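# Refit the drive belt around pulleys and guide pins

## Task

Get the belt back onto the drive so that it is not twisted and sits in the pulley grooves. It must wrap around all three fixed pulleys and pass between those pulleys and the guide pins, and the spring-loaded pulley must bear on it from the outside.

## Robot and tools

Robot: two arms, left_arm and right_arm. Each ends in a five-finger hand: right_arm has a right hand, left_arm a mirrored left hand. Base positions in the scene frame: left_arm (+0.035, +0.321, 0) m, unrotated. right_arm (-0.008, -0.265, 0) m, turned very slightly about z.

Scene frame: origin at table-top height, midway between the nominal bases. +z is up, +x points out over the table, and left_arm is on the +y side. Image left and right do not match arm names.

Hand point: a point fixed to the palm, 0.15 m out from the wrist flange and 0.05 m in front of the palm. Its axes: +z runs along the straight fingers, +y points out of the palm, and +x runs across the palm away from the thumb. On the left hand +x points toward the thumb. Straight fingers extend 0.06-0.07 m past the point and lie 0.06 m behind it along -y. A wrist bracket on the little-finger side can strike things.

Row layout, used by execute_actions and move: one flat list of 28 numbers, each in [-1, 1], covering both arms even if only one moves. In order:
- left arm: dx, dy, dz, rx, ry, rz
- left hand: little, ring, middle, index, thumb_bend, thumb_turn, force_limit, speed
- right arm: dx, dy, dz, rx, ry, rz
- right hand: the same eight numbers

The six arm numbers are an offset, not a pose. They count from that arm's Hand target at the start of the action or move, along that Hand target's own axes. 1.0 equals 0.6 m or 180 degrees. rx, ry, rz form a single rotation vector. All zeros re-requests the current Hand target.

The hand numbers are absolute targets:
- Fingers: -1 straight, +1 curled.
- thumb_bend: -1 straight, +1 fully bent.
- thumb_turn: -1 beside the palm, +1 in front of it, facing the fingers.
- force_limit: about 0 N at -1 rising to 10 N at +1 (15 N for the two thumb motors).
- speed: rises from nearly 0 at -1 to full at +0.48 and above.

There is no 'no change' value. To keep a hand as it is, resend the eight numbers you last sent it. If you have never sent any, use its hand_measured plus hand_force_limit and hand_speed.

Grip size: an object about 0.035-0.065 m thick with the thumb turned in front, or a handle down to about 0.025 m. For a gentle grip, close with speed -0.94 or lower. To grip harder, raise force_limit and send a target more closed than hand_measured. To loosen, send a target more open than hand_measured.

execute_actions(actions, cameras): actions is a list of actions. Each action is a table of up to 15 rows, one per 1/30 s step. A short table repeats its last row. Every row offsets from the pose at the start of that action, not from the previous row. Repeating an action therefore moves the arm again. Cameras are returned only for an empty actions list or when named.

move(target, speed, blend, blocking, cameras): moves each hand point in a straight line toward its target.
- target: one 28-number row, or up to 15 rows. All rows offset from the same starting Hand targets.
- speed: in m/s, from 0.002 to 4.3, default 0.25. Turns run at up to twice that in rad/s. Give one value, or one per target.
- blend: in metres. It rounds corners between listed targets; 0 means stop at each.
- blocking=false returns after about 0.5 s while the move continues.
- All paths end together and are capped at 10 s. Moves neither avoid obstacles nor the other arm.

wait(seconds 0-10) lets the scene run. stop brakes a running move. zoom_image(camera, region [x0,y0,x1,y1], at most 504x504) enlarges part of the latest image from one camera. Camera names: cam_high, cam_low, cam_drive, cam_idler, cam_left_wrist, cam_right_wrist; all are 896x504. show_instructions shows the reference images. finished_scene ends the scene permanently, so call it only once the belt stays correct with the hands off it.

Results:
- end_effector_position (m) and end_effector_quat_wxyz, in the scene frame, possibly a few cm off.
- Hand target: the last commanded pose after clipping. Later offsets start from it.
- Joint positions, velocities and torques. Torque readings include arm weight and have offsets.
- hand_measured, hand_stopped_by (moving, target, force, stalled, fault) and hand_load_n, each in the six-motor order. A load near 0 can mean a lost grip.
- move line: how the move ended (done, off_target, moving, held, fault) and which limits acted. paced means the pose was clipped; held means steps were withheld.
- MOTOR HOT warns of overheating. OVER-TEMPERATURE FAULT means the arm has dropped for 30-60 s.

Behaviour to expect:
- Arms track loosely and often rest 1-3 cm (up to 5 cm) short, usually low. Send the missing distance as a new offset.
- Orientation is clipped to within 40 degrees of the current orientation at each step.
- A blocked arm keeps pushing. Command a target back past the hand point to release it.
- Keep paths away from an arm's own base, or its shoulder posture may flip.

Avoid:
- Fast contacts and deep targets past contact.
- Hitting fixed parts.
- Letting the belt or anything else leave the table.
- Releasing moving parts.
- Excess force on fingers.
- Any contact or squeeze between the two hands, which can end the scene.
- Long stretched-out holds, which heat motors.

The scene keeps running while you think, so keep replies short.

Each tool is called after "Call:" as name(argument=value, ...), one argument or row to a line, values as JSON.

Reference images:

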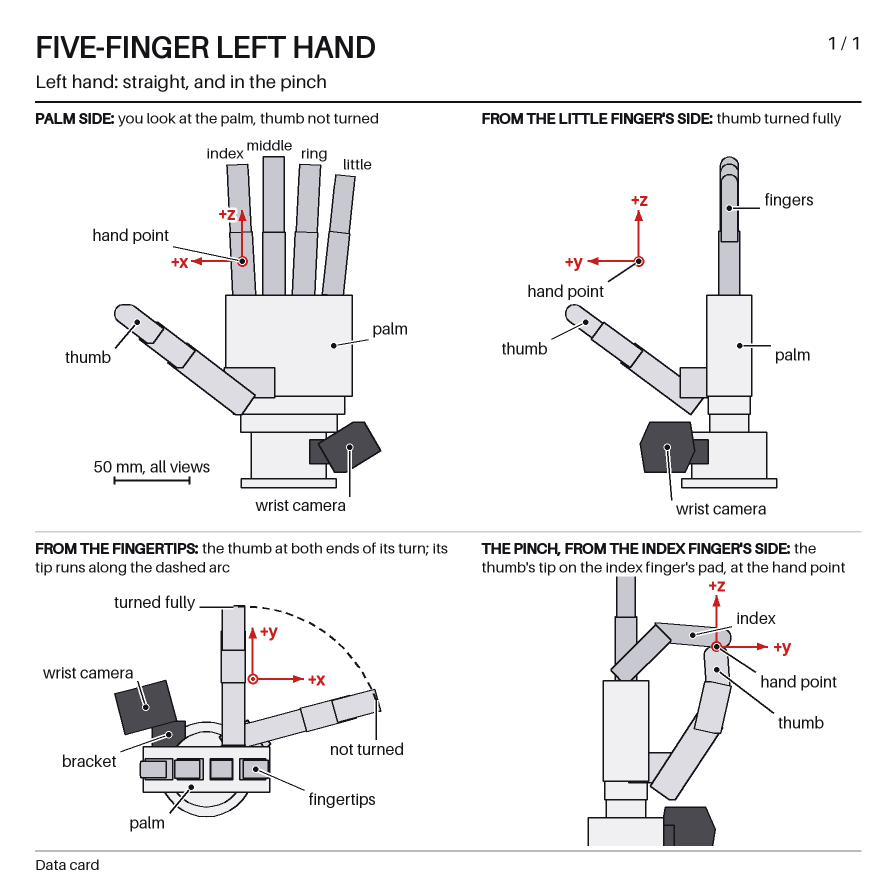

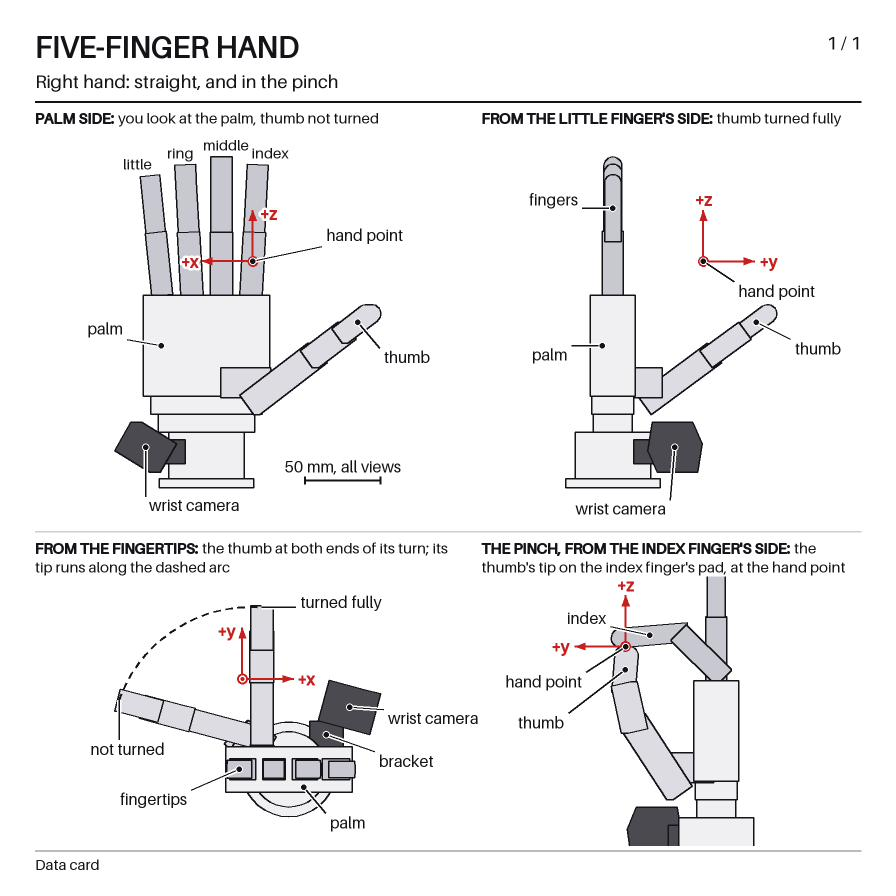

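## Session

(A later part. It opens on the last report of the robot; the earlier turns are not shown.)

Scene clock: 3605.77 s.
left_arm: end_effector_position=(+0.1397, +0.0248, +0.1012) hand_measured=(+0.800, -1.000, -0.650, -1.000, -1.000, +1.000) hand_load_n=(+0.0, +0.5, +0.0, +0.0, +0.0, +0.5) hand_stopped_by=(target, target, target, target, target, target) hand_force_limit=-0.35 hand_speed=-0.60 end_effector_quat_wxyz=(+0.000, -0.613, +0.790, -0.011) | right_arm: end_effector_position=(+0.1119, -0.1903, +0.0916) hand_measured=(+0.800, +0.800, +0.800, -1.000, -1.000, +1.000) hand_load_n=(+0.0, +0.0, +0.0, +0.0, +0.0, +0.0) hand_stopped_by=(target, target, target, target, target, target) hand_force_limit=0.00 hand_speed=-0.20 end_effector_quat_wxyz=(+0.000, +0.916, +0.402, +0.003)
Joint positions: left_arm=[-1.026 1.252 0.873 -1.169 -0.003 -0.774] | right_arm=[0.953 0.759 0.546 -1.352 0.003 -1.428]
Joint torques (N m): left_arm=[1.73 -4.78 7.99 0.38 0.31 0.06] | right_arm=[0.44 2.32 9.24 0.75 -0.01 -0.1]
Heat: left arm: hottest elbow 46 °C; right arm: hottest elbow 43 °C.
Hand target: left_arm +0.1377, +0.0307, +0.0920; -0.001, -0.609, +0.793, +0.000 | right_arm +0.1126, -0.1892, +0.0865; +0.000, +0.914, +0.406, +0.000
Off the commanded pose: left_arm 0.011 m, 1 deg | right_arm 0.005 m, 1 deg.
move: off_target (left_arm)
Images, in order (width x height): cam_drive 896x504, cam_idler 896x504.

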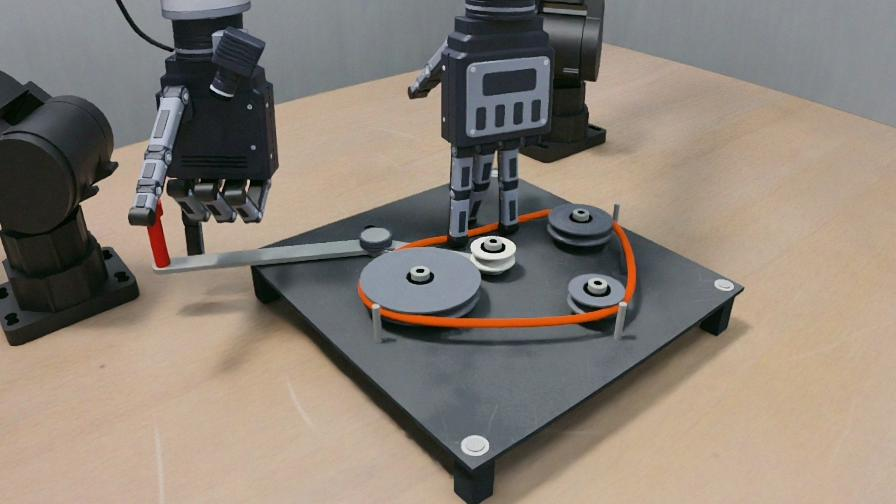

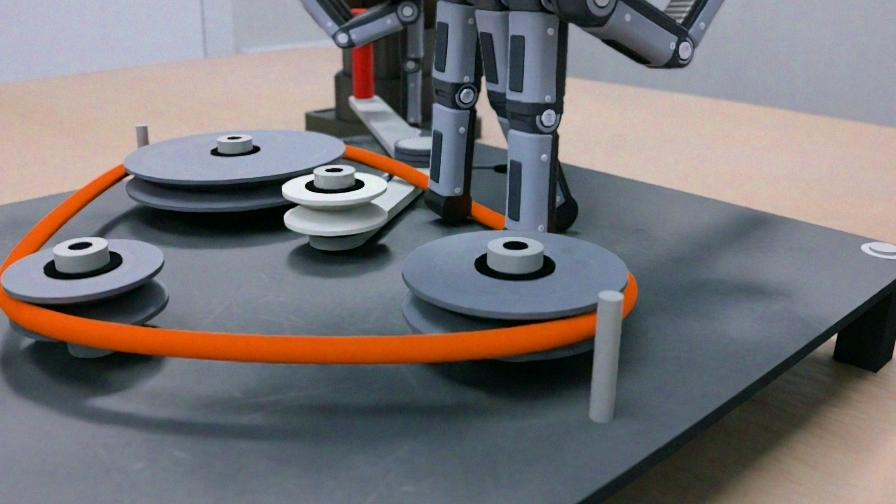

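Call:
move(
  target=[0,0,-0.008,0,0,0,0.8,-0.45,-0.65,-0.45,-1,1,-0.35,-0.6,0,0,0,0,0,0,0.8,0.8,0.8,-1,-1,1,0,-0.2],
  speed=0.05,
  cameras=["cam_drive","cam_idler"],
)

Call:
zoom_image(
  camera="cam_drive",
  region=[350, 140, 600, 300],
)

Call:
zoom_image(
  camera="cam_idler",
  region=[280, 60, 600, 260],
)

Scene clock: 3613.73 s.
left_arm: end_effector_position=(+0.1441, +0.0247, +0.1004) hand_measured=(+0.800, -0.858, -0.650, -0.858, -1.000, +1.000) hand_load_n=(+0.0, +4.0, -3.0, +3.0, +0.0, +0.0) hand_stopped_by=(target, force, target, force, target, target) hand_force_limit=-0.35 hand_speed=-0.60 end_effector_quat_wxyz=(+0.004, -0.615, +0.788, -0.016) | right_arm: end_effector_position=(+0.1119, -0.1903, +0.0916) hand_measured=(+0.800, +0.800, +0.800, -1.000, -1.000, +1.000) hand_load_n=(+0.0, +0.0, +0.0, +0.0, +0.0, +0.0) hand_stopped_by=(target, target, target, target, target, target) hand_force_limit=0.00 hand_speed=-0.20 end_effector_quat_wxyz=(+0.000, +0.916, +0.402, +0.003)
Joint positions: left_arm=[-1.02 1.252 0.873 -1.161 -0.012 -0.774] | right_arm=[0.953 0.759 0.546 -1.352 0.003 -1.428]
Joint torques (N m): left_arm=[1.26 -5.19 8.83 -0.59 0.72 0.06] | right_arm=[0.56 2.2 9.28 0.76 0.04 -0.08]
Heat: left arm: hottest elbow 45 °C; right arm: hottest elbow 43 °C.
Hand target: left_arm +0.1376, +0.0308, +0.0967; -0.001, -0.609, +0.793, +0.000 | right_arm +0.1126, -0.1892, +0.0865; +0.000, +0.914, +0.406, +0.000
Off the commanded pose: left_arm 0.009 m, 2 deg | right_arm 0.005 m, 1 deg.
move: done
Images, in order (width x height): cam_drive 896x504, cam_idler 896x504.

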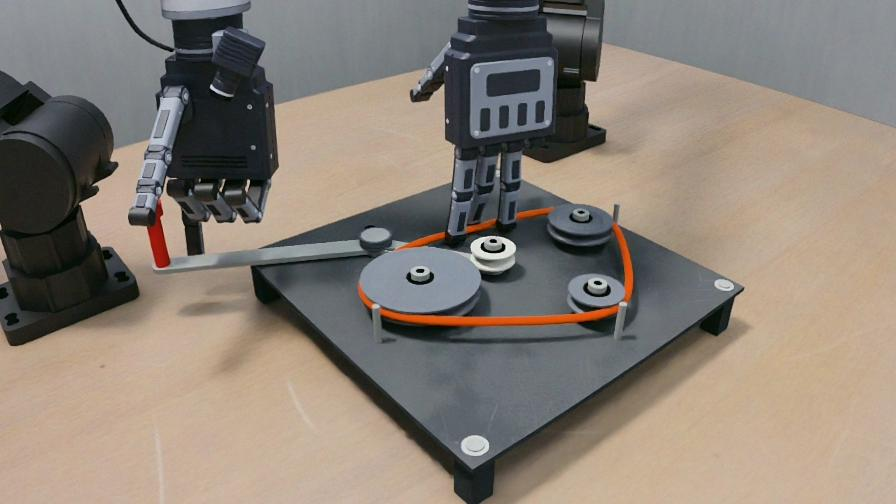

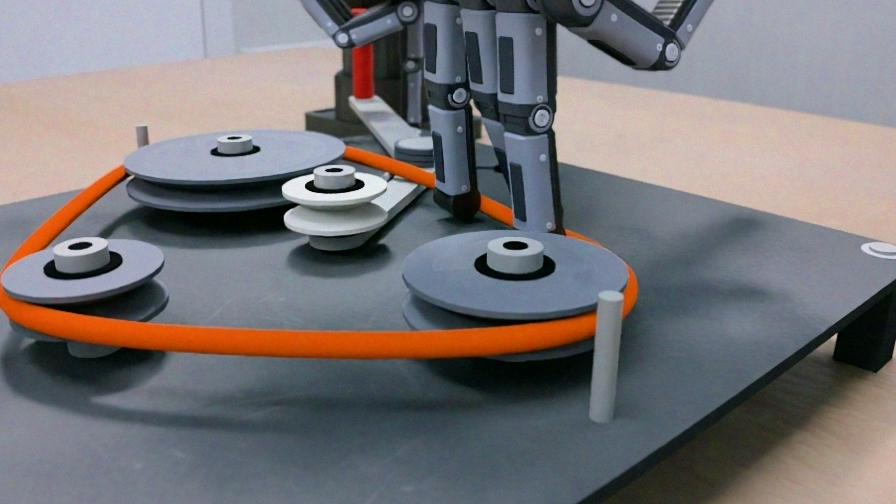

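Scaled by 2.016 from the camera's 896x504 image, which has a finer 1280x720 frame.

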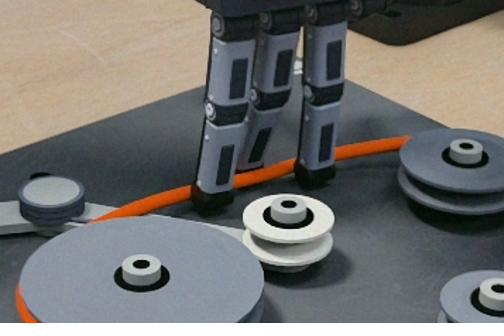

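Scaled by 1.575 from the camera's 896x504 image, which has a finer 1280x720 frame.

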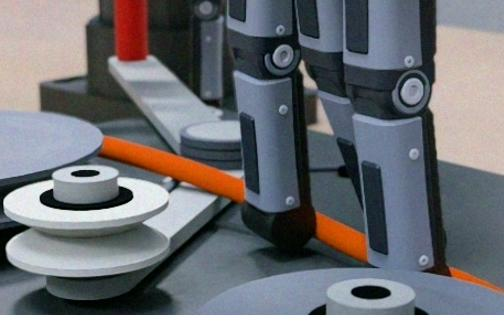

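Call:
move(
  target=[0,0,-0.01,0,0,0,0.8,-0.44,-0.65,-0.44,-1,1,0.1,-0.6,0,0,0,0,0,0,0.8,0.8,0.8,-1,-1,1,0,-0.2],
  speed=0.05,
  cameras=["cam_drive","cam_idler"],
)

Call:
zoom_image(
  camera="cam_drive",
  region=[350, 140, 600, 300],
)

Call:
zoom_image(
  camera="cam_idler",
  region=[280, 60, 600, 260],
)

Scene clock: 3618.77 s.
left_arm: end_effector_position=(+0.1452, +0.0252, +0.1002) hand_measured=(+0.800, -0.826, -0.650, -0.826, -1.000, +1.000) hand_load_n=(+0.0, +6.5, -8.0, +6.0, +0.0, +0.0) hand_stopped_by=(target, force, target, force, target, target) hand_force_limit=0.10 hand_speed=-0.60 end_effector_quat_wxyz=(+0.006, -0.616, +0.788, -0.016) | right_arm: end_effector_position=(+0.1119, -0.1903, +0.0916) hand_measured=(+0.800, +0.800, +0.800, -1.000, -1.000, +1.000) hand_load_n=(+0.0, +0.0, +0.0, +0.0, +0.0, +0.0) hand_stopped_by=(target, target, target, target, target, target) hand_force_limit=0.00 hand_speed=-0.20 end_effector_quat_wxyz=(+0.000, +0.916, +0.402, +0.003)
Joint positions: left_arm=[-1.018 1.252 0.873 -1.161 -0.015 -0.774] | right_arm=[0.953 0.759 0.546 -1.352 0.003 -1.428]
Joint torques (N m): left_arm=[1.08 -5.66 9.83 -1.36 0.86 0.06] | right_arm=[0.44 2.43 9.4 0.83 0 -0.09]
Heat: left arm: hottest elbow 45 °C; right arm: hottest elbow 43 °C.
Hand target: left_arm +0.1377, +0.0309, +0.1027; -0.001, -0.609, +0.793, +0.000 | right_arm +0.1126, -0.1892, +0.0865; +0.000, +0.914, +0.406, +0.000
Off the commanded pose: left_arm 0.010 m, 2 deg | right_arm 0.005 m, 1 deg.
move: done
Images, in order (width x height): cam_drive 896x504, cam_idler 896x504.

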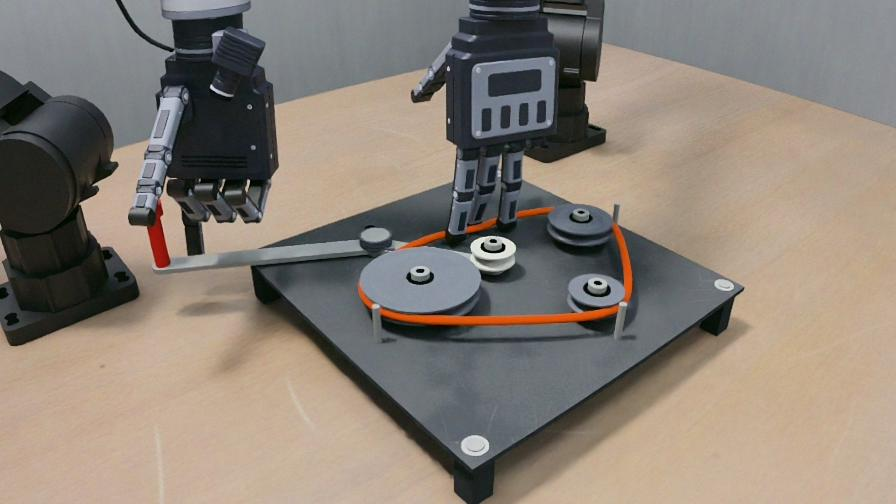

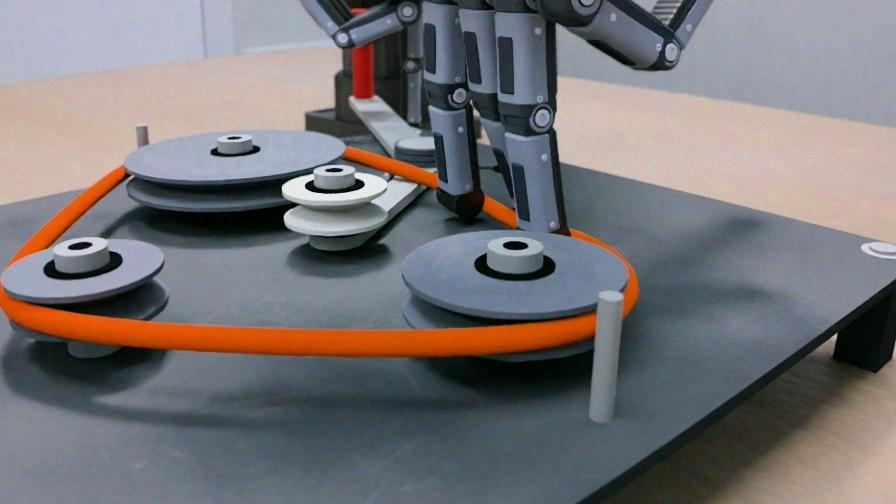

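Scaled by 2.016 from the camera's 896x504 image, which has a finer 1280x720 frame.

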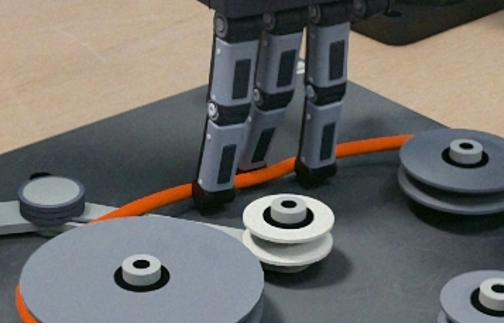

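Scaled by 1.575 from the camera's 896x504 image, which has a finer 1280x720 frame.

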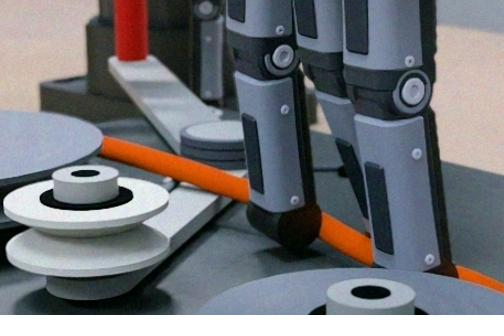

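Call:
move(
  target=[0,0,-0.037,0,0,0,0.8,-0.44,-0.65,-0.44,-1,1,0.1,-0.6,0,0,0,0,0,0,0.8,0.8,0.8,-1,-1,1,0,-0.2],
  speed=0.05,
  cameras=["cam_drive","cam_idler"],
)

Call:
zoom_image(
  camera="cam_drive",
  region=[340, 140, 650, 320],
)

Call:
zoom_image(
  camera="cam_idler",
  region=[280, 60, 600, 260],
)

Scene clock: 3623.43 s.
left_arm: end_effector_position=(+0.1444, +0.0276, +0.1132) hand_measured=(+0.800, -0.826, -0.650, -0.826, -1.000, +1.000) hand_load_n=(+0.0, +8.5, -8.0, +7.0, +0.0, +0.0) hand_stopped_by=(target, force, target, force, target, target) hand_force_limit=0.10 hand_speed=-0.60 end_effector_quat_wxyz=(+0.007, -0.616, +0.787, -0.012) | right_arm: end_effector_position=(+0.1119, -0.1903, +0.0916) hand_measured=(+0.800, +0.800, +0.800, -1.000, -1.000, +1.000) hand_load_n=(+0.0, +0.0, +0.0, +0.0, +0.0, +0.0) hand_stopped_by=(target, target, target, target, target, target) hand_force_limit=0.00 hand_speed=-0.20 end_effector_quat_wxyz=(+0.000, +0.916, +0.402, +0.003)
Joint positions: left_arm=[-1.017 1.238 0.897 -1.207 -0.017 -0.774] | right_arm=[0.953 0.759 0.546 -1.352 0.003 -1.428]
Joint torques (N m): left_arm=[0.85 -6.12 11.55 -2.04 0.94 0.06] | right_arm=[0.67 2.84 9.4 0.77 0 -0.11]
Heat: left arm: hottest elbow 45 °C; right arm: hottest elbow 43 °C.
Hand target: left_arm +0.1377, +0.0308, +0.1250; -0.001, -0.609, +0.793, +0.000 | right_arm +0.1126, -0.1892, +0.0865; +0.000, +0.914, +0.406, +0.000
Off the commanded pose: left_arm 0.014 m, 2 deg | right_arm 0.005 m, 1 deg.
move: off_target (left_arm)
Images, in order (width x height): cam_drive 896x504, cam_idler 896x504.

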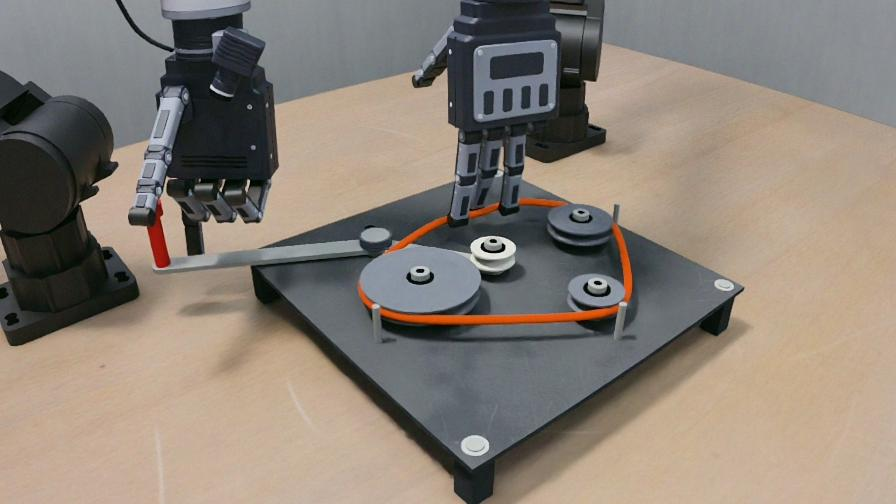

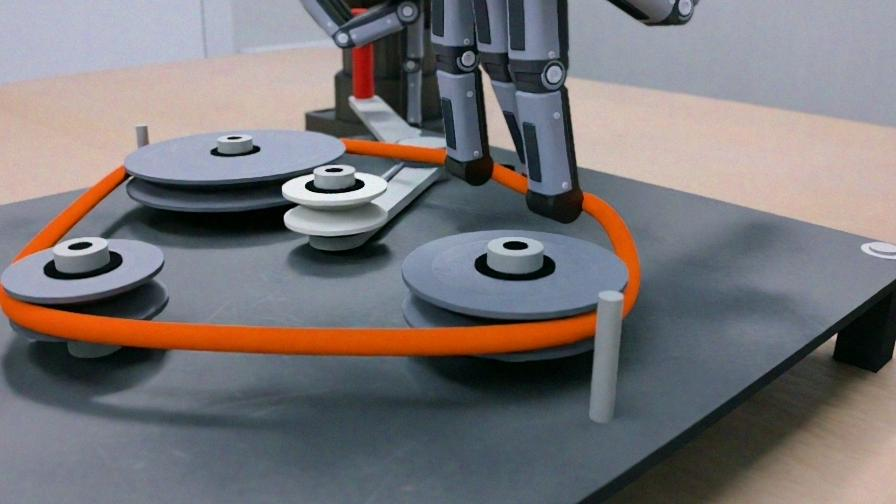

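Scaled by 1.626 from the camera's 896x504 image, which has a finer 1280x720 frame.

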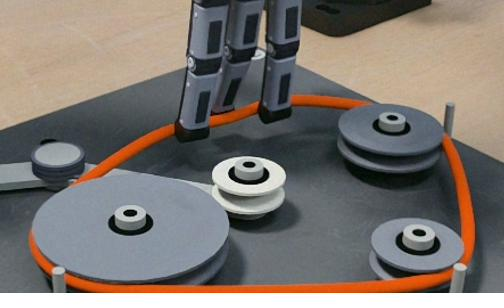

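Scaled by 1.575 from the camera's 896x504 image, which has a finer 1280x720 frame.

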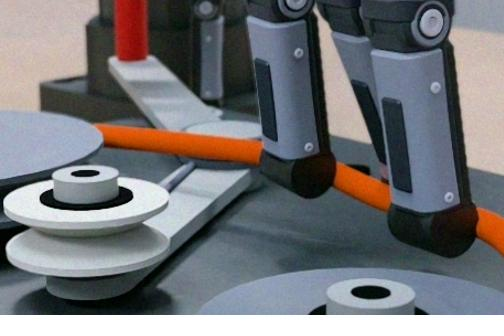

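Call:
move(
  target=[0,0,-0.025,0,0,0,0.8,-0.44,-0.65,-0.44,-1,1,0.1,-0.6,0,0,0,0,0,0,0.8,0.8,0.8,-1,-1,1,0,-0.2],
  speed=0.05,
  cameras=["cam_drive","cam_idler"],
)

Call:
zoom_image(
  camera="cam_drive",
  region=[340, 140, 650, 320],
)

Call:
zoom_image(
  camera="cam_idler",
  region=[280, 60, 660, 290],
)

Scene clock: 3628.33 s.
left_arm: end_effector_position=(+0.1453, +0.0281, +0.1226) hand_measured=(+0.800, -0.826, -0.650, -0.826, -1.000, +1.000) hand_load_n=(+0.0, +9.5, -8.0, +8.0, +0.0, +0.0) hand_stopped_by=(target, force, target, force, target, target) hand_force_limit=0.10 hand_speed=-0.60 end_effector_quat_wxyz=(+0.009, -0.617, +0.787, -0.009) | right_arm: end_effector_position=(+0.1119, -0.1903, +0.0916) hand_measured=(+0.800, +0.800, +0.800, -1.000, -1.000, +1.000) hand_load_n=(+0.0, +0.0, +0.5, +0.0, +0.0, +0.0) hand_stopped_by=(target, target, target, target, target, target) hand_force_limit=0.00 hand_speed=-0.20 end_effector_quat_wxyz=(+0.000, +0.916, +0.402, +0.003)
Joint positions: left_arm=[-1.016 1.234 0.92 -1.241 -0.019 -0.774] | right_arm=[0.953 0.759 0.546 -1.352 0.003 -1.428]
Joint torques (N m): left_arm=[1.03 -6.77 12.16 -2.66 1.06 0.06] | right_arm=[0.97 2.84 9.39 0.77 0 -0.09]
Heat: left arm: hottest elbow 44 °C; right arm: hottest elbow 43 °C.
Hand target: left_arm +0.1376, +0.0309, +0.1399; -0.001, -0.609, +0.793, +0.000 | right_arm +0.1126, -0.1892, +0.0865; +0.000, +0.914, +0.406, +0.000
Off the commanded pose: left_arm 0.019 m, 2 deg | right_arm 0.005 m, 1 deg.
move: off_target (left_arm)
Images, in order (width x height): cam_drive 896x504, cam_idler 896x504.

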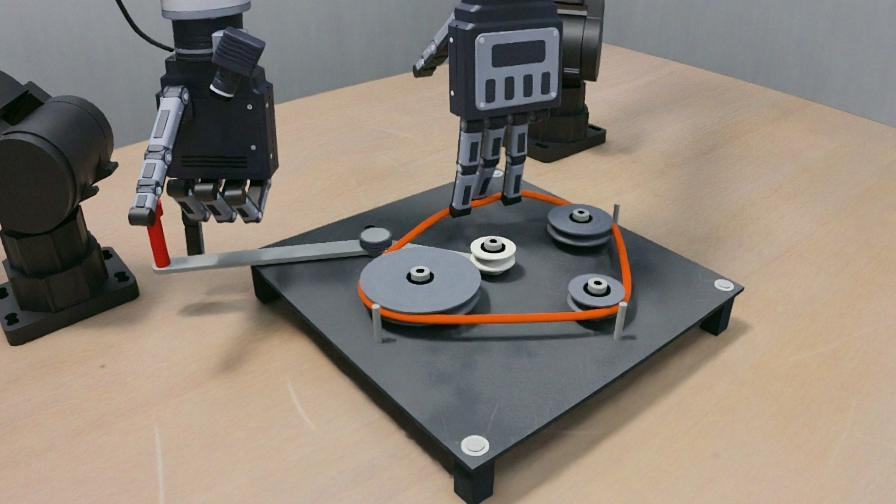

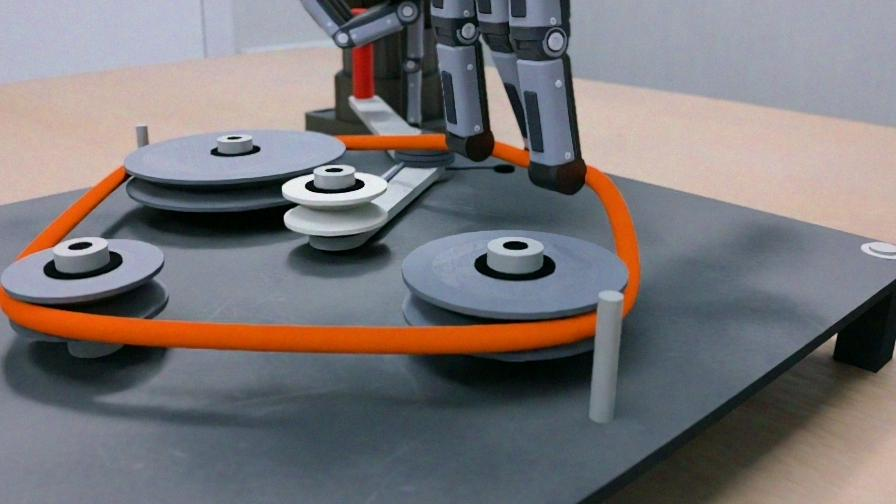

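Scaled by 1.626 from the camera's 896x504 image, which has a finer 1280x720 frame.

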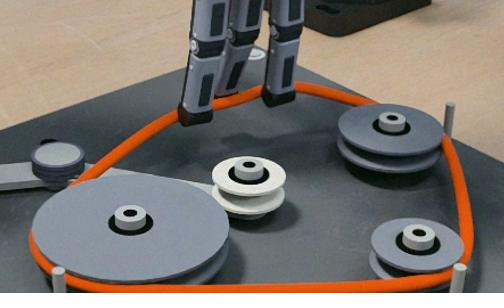

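Scaled by 1.326 from the camera's 896x504 image, which has a finer 1280x720 frame.

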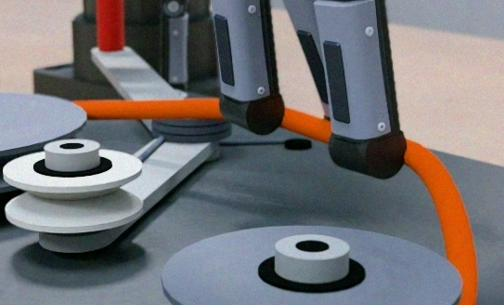

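Call:
move(
  target=[-0.0043,-0.0161,-0.0217,0,0,0,0.8,-0.44,-0.65,-0.44,-1,1,0.1,-0.6,0,0,0,0,0,0,0.8,0.8,0.8,-1,-1,1,0,-0.2],
  speed=0.05,
  cameras=["cam_drive","cam_idler"],
)

Call:
zoom_image(
  camera="cam_drive",
  region=[340, 140, 650, 320],
)

Call:
zoom_image(
  camera="cam_idler",
  region=[280, 60, 660, 290],
)

Scene clock: 3634.17 s.
left_arm: end_effector_position=(+0.1379, +0.0399, +0.1355) hand_measured=(+0.800, -0.826, -0.650, -0.826, -1.000, +1.000) hand_load_n=(+0.0, +0.0, +0.0, +0.0, -0.5, +0.0) hand_stopped_by=(target, force, target, force, target, target) hand_force_limit=0.10 hand_speed=-0.60 end_effector_quat_wxyz=(+0.002, -0.611, +0.792, +0.019) | right_arm: end_effector_position=(+0.1119, -0.1903, +0.0916) hand_measured=(+0.800, +0.800, +0.800, -1.000, -1.000, +1.000) hand_load_n=(+0.0, +0.0, +0.0, +0.0, -0.5, +0.0) hand_stopped_by=(target, target, target, target, target, target) hand_force_limit=0.00 hand_speed=-0.20 end_effector_quat_wxyz=(+0.000, +0.916, +0.402, +0.003)
Joint positions: left_arm=[-1.005 1.228 0.943 -1.323 0 -0.748] | right_arm=[0.953 0.759 0.546 -1.352 0.003 -1.428]
Joint torques (N m): left_arm=[2.08 -5.89 13.63 -0.65 0.17 0.07] | right_arm=[0.26 2.67 9.36 0.83 0.01 -0.13]
Heat: left arm: hottest elbow 44 °C; right arm: hottest elbow 43 °C.
Hand target: left_arm +0.1477, +0.0307, +0.1530; -0.001, -0.609, +0.793, +0.000 | right_arm +0.1126, -0.1892, +0.0865; +0.000, +0.914, +0.406, +0.000
Off the commanded pose: left_arm 0.022 m, 2 deg | right_arm 0.005 m, 1 deg.
move: off_target (left_arm)
Images, in order (width x height): cam_drive 896x504, cam_idler 896x504.

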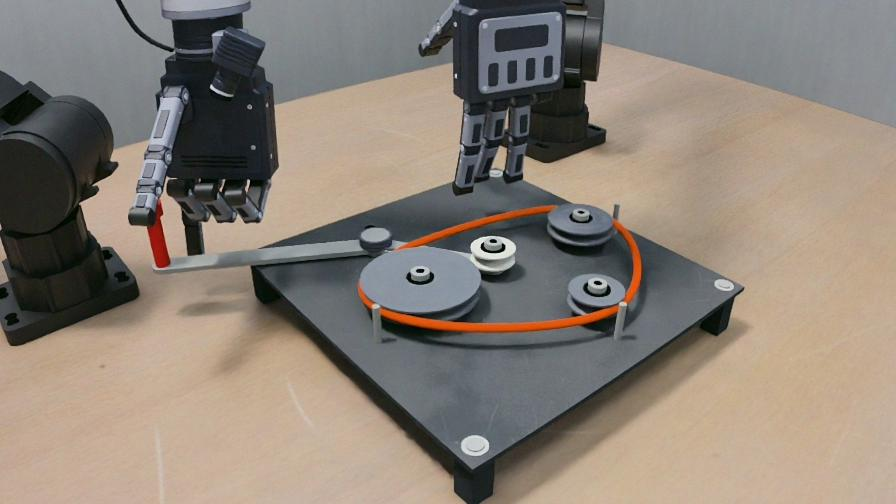

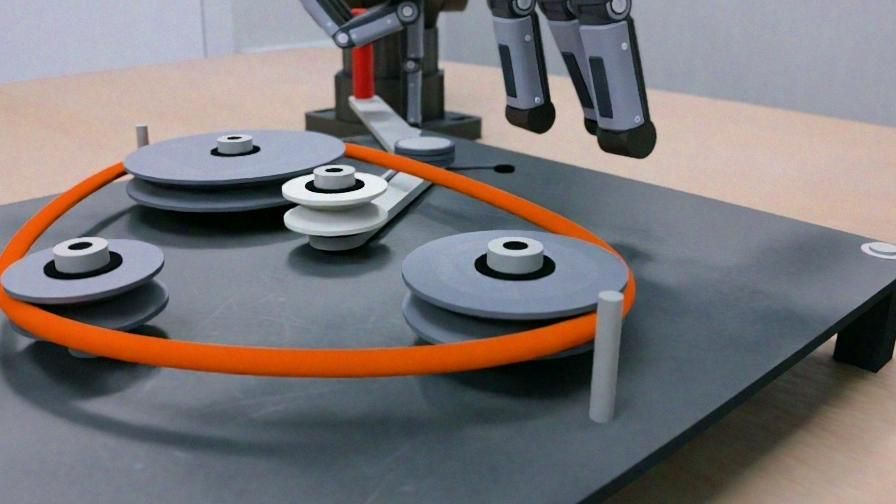

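Scaled by 1.626 from the camera's 896x504 image, which has a finer 1280x720 frame.

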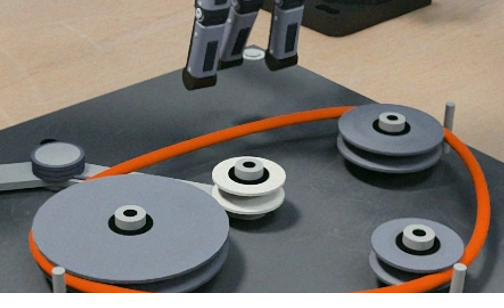

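Scaled by 1.326 from the camera's 896x504 image, which has a finer 1280x720 frame.

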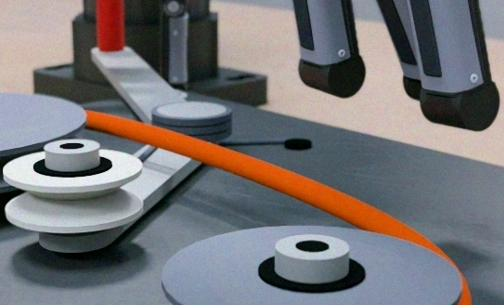

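Call:
move(
  target=[0.009,0.016,0.055,0,0,0,0.8,-1,-0.65,-1,-1,1,0.1,-0.6,0,0,0,0,0,0,0.8,0.8,0.8,-1,-1,1,0,-0.2],
  speed=0.06,
  cameras=["cam_drive","cam_idler"],
)

Call:
zoom_image(
  camera="cam_drive",
  region=[340, 140, 650, 320],
)

Call:
zoom_image(
  camera="cam_idler",
  region=[280, 60, 660, 290],
)

Scene clock: 3667.97 s.
left_arm: end_effector_position=(+0.1388, +0.0323, +0.1251) hand_measured=(+0.800, -1.000, -0.650, -1.000, -1.000, +1.000) hand_load_n=(+0.0, +0.0, +0.0, +0.0, +0.0, +0.0) hand_stopped_by=(target, target, target, target, target, target) hand_force_limit=0.10 hand_speed=-0.60 end_effector_quat_wxyz=(+0.000, -0.607, +0.795, -0.001) | right_arm: end_effector_position=(+0.1119, -0.1903, +0.0916) hand_measured=(+0.800, +0.800, +0.800, -1.000, -1.000, +1.000) hand_load_n=(+0.0, +0.0, +0.0, +0.0, -0.5, +0.0) hand_stopped_by=(target, target, target, target, target, target) hand_force_limit=0.00 hand_speed=-0.20 end_effector_quat_wxyz=(+0.000, +0.916, +0.402, +0.003)
Joint positions: left_arm=[-1.016 1.228 0.918 -1.258 0 -0.749] | right_arm=[0.953 0.759 0.546 -1.352 0.003 -1.428]
Joint torques (N m): left_arm=[0.5 -4.6 9.31 0.73 0.19 -0.2] | right_arm=[0.91 1.85 9.39 0.8 0.03 -0.1]
Heat: left arm: hottest elbow 47 °C; right arm: hottest elbow 43 °C.
Hand target: left_arm +0.1371, +0.0281, +0.1199; -0.001, -0.609, +0.793, +0.000 | right_arm +0.1126, -0.1892, +0.0865; +0.000, +0.914, +0.406, +0.000
Off the commanded pose: left_arm 0.007 m, 0 deg | right_arm 0.005 m, 1 deg.
move: done
Images, in order (width x height): cam_drive 896x504, cam_idler 896x504.

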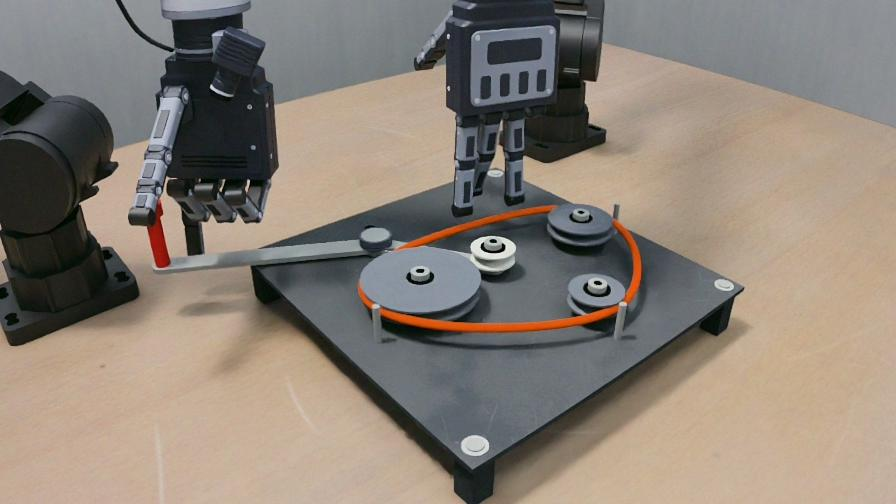

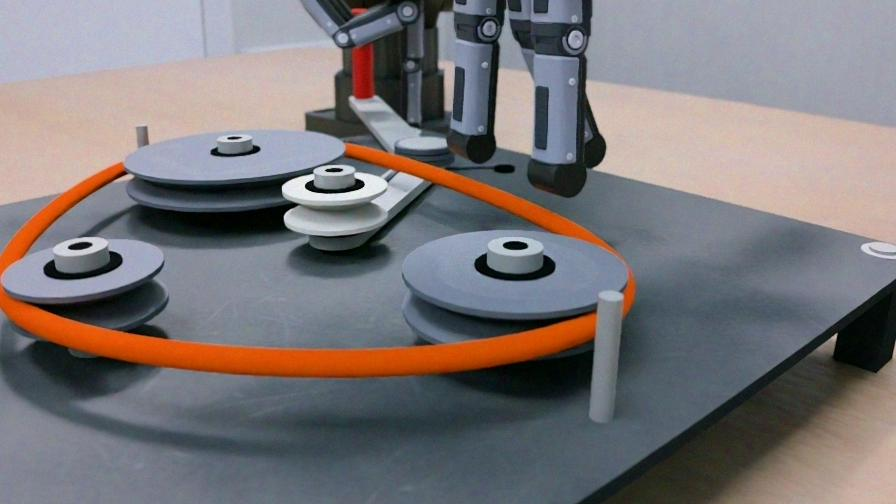

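Scaled by 1.626 from the camera's 896x504 image, which has a finer 1280x720 frame.

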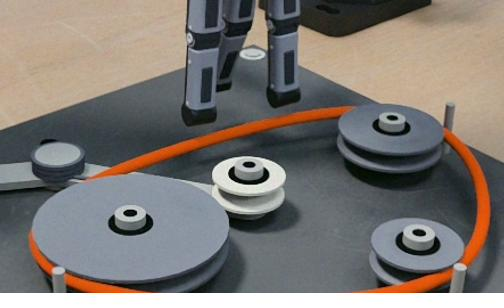

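Scaled by 1.326 from the camera's 896x504 image, which has a finer 1280x720 frame.

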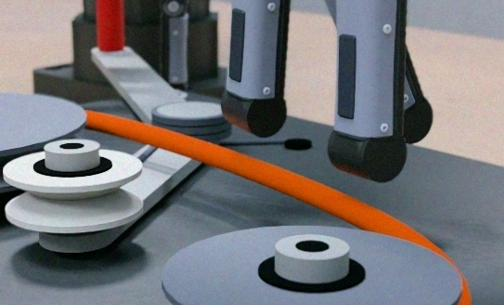

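Call:
move(
  target=[0.0066,-0.0139,0.02,0,0,0,0.8,-1,-0.65,-1,-1,1,0.1,-0.6,0,0,0,0,0,0,0.8,0.8,0.8,-1,-1,1,0,-0.2],
  speed=0.06,
  cameras=[],
)

Scene clock: 3673.67 s.
left_arm: end_effector_position=(+0.1436, +0.0246, +0.1138) hand_measured=(+0.800, -1.000, -0.650, -1.000, -1.000, +1.000) hand_load_n=(+0.0, +0.0, +0.0, +0.0, +0.0, +0.0) hand_stopped_by=(target, target, target, target, target, target) hand_force_limit=0.10 hand_speed=-0.60 end_effector_quat_wxyz=(+0.000, -0.607, +0.795, -0.001) | right_arm: end_effector_position=(+0.1119, -0.1903, +0.0916) hand_measured=(+0.800, +0.800, +0.800, -1.000, -1.000, +1.000) hand_load_n=(+0.0, +0.0, +0.0, +0.0, -0.5, +0.0) hand_stopped_by=(target, target, target, target, target, target) hand_force_limit=0.00 hand_speed=-0.20 end_effector_quat_wxyz=(+0.000, +0.916, +0.402, +0.003)
Joint positions: left_arm=[-1.016 1.264 0.916 -1.221 0 -0.749] | right_arm=[0.953 0.759 0.546 -1.352 0.003 -1.428]
Joint torques (N m): left_arm=[1.14 -5.25 9.13 0.62 0.19 -0.13] | right_arm=[0.44 2.55 9.39 0.81 0.03 -0.11]
Heat: left arm: hottest elbow 47 °C; right arm: hottest elbow 43 °C.
Hand target: left_arm +0.1441, +0.0221, +0.1079; -0.001, -0.609, +0.793, +0.000 | right_arm +0.1126, -0.1892, +0.0865; +0.000, +0.914, +0.406, +0.000
Off the commanded pose: left_arm 0.006 m, 0 deg | right_arm 0.005 m, 1 deg.
move: done
No camera images: "cameras" was empty.

Call:
move(
  target=[0,0,0.03,0,0,0,0.8,-1,-0.65,-1,-1,1,0.1,-0.6,0,0,0,0,0,0,0.8,0.8,0.8,-1,-1,1,0,-0.2],
  speed=0.03,
  cameras=["cam_drive","cam_idler"],
)

Call:
zoom_image(
  camera="cam_drive",
  region=[340, 140, 650, 320],
)

Call:
zoom_image(
  camera="cam_idler",
  region=[280, 60, 660, 290],
)

Scene clock: 3680.90 s.
left_arm: end_effector_position=(+0.1441, +0.0240, +0.1049) hand_measured=(+0.800, -1.000, -0.650, -1.000, -1.000, +1.000) hand_load_n=(+0.0, +0.0, +0.0, -1.5, +0.0, +0.0) hand_stopped_by=(target, target, target, target, target, target) hand_force_limit=0.10 hand_speed=-0.60 end_effector_quat_wxyz=(+0.000, -0.607, +0.795, -0.007) | right_arm: end_effector_position=(+0.1119, -0.1903, +0.0916) hand_measured=(+0.800, +0.800, +0.800, -1.000, -1.000, +1.000) hand_load_n=(+0.0, +0.0, +0.0, +0.5, +0.0, +0.0) hand_stopped_by=(target, target, target, target, target, target) hand_force_limit=0.00 hand_speed=-0.20 end_effector_quat_wxyz=(+0.000, +0.916, +0.402, +0.003)
Joint positions: left_arm=[-1.016 1.267 0.895 -1.186 -0.001 -0.749] | right_arm=[0.953 0.759 0.546 -1.352 0.003 -1.428]
Joint torques (N m): left_arm=[1.2 -3.84 8.01 1.57 0.25 -0.12] | right_arm=[1.32 2.43 9.42 0.87 0.03 -0.11]
Heat: left arm: hottest elbow 46 °C; right arm: hottest elbow 43 °C.
Hand target: left_arm +0.1440, +0.0221, +0.0898; -0.001, -0.609, +0.793, +0.000 | right_arm +0.1126, -0.1892, +0.0865; +0.000, +0.914, +0.406, +0.000
Off the commanded pose: left_arm 0.015 m, 1 deg | right_arm 0.005 m, 1 deg.
move: off_target (left_arm)
Images, in order (width x height): cam_drive 896x504, cam_idler 896x504.

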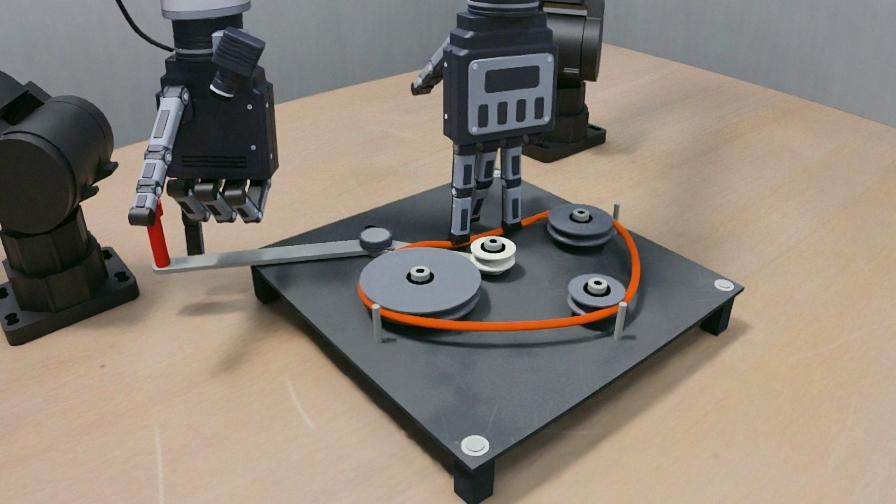

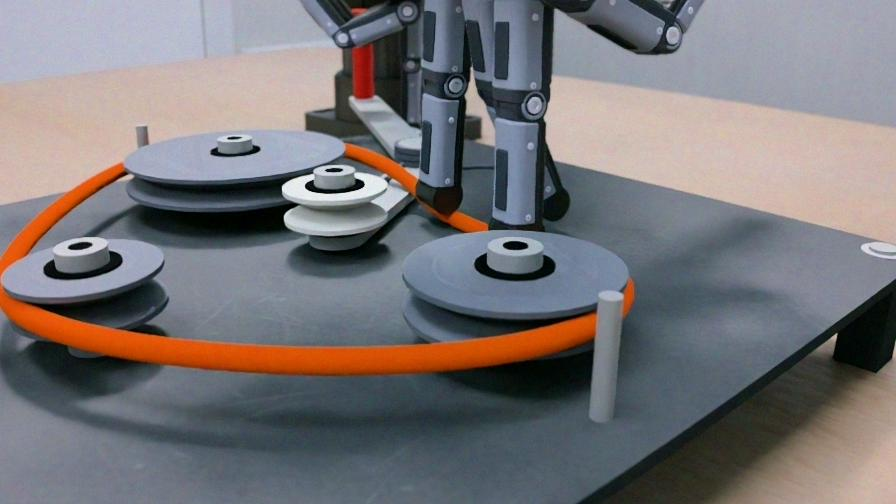

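Scaled by 1.626 from the camera's 896x504 image, which has a finer 1280x720 frame.

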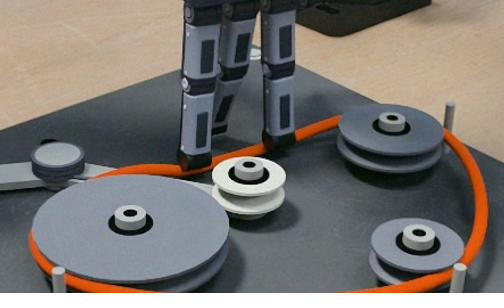

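Scaled by 1.326 from the camera's 896x504 image, which has a finer 1280x720 frame.

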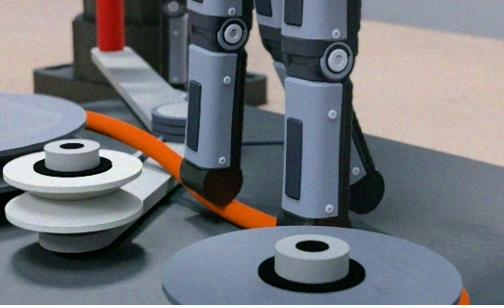

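Call:
move(
  target=[0,0,-0.045,0,0,0,0.8,-1,-0.65,-1,-1,1,0.1,-0.6,0,0,0,0,0,0,0.8,0.8,0.8,-1,-1,1,0,-0.2],
  speed=0.05,
  cameras=["cam_drive","cam_idler"],
)

Call:
zoom_image(
  camera="cam_drive",
  region=[340, 140, 650, 320],
)

Call:
zoom_image(
  camera="cam_idler",
  region=[280, 60, 660, 290],
)

Scene clock: 3688.80 s.
left_arm: end_effector_position=(+0.1413, +0.0278, +0.1080) hand_measured=(+0.800, -1.000, -0.650, -1.000, -1.000, +1.000) hand_load_n=(+0.0, +0.0, +0.0, +0.0, +0.5, +0.0) hand_stopped_by=(target, target, target, target, target, target) hand_force_limit=0.10 hand_speed=-0.60 end_effector_quat_wxyz=(+0.000, -0.607, +0.795, +0.002) | right_arm: end_effector_position=(+0.1119, -0.1903, +0.0916) hand_measured=(+0.800, +0.800, +0.800, -1.000, -1.000, +1.000) hand_load_n=(+0.0, +0.0, +0.0, +0.0, +0.0, +0.0) hand_stopped_by=(target, target, target, target, target, target) hand_force_limit=0.00 hand_speed=-0.20 end_effector_quat_wxyz=(+0.000, +0.916, +0.402, +0.003)
Joint positions: left_arm=[-1.016 1.264 0.899 -1.211 0.001 -0.749] | right_arm=[0.953 0.759 0.546 -1.352 0.003 -1.428]
Joint torques (N m): left_arm=[1.14 -5.6 12.04 -0.92 0.16 -0.13] | right_arm=[0.26 2.14 9.32 0.62 0.02 -0.08]
Heat: left arm: hottest elbow 46 °C; right arm: hottest elbow 42 °C.
Hand target: left_arm +0.1440, +0.0222, +0.1169; -0.001, -0.609, +0.793, +0.000 | right_arm +0.1126, -0.1892, +0.0865; +0.000, +0.914, +0.406, +0.000
Off the commanded pose: left_arm 0.011 m, 0 deg | right_arm 0.005 m, 1 deg.
move: off_target (left_arm)
Images, in order (width x height): cam_drive 896x504, cam_idler 896x504.

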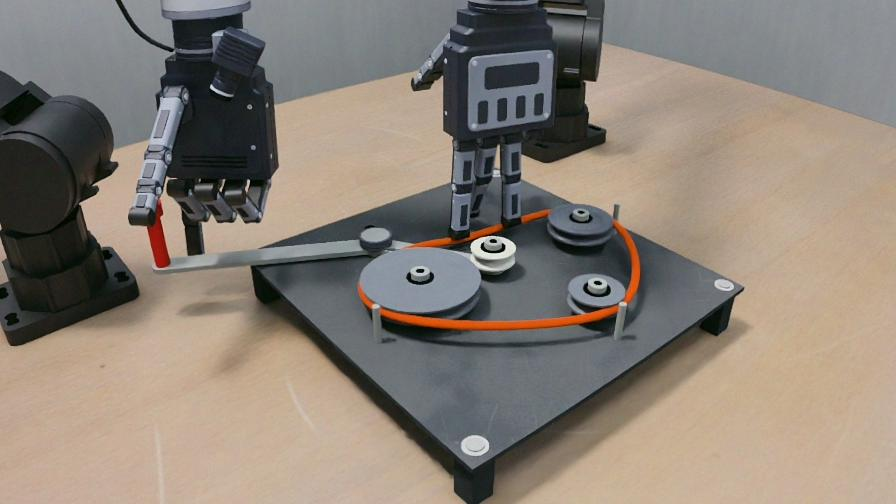

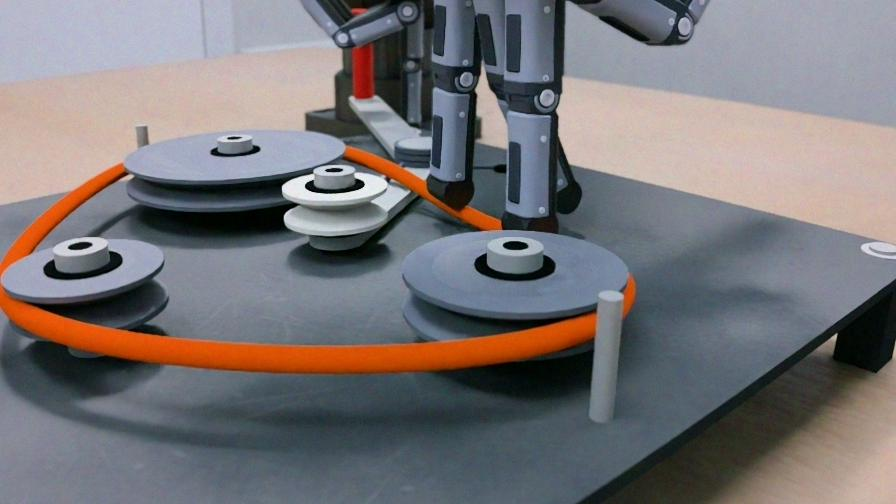

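Scaled by 1.626 from the camera's 896x504 image, which has a finer 1280x720 frame.

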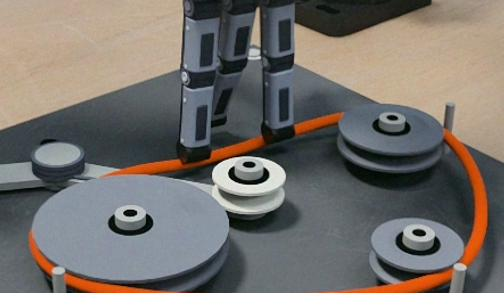

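Scaled by 1.326 from the camera's 896x504 image, which has a finer 1280x720 frame.

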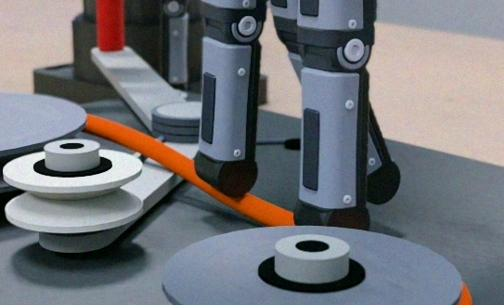

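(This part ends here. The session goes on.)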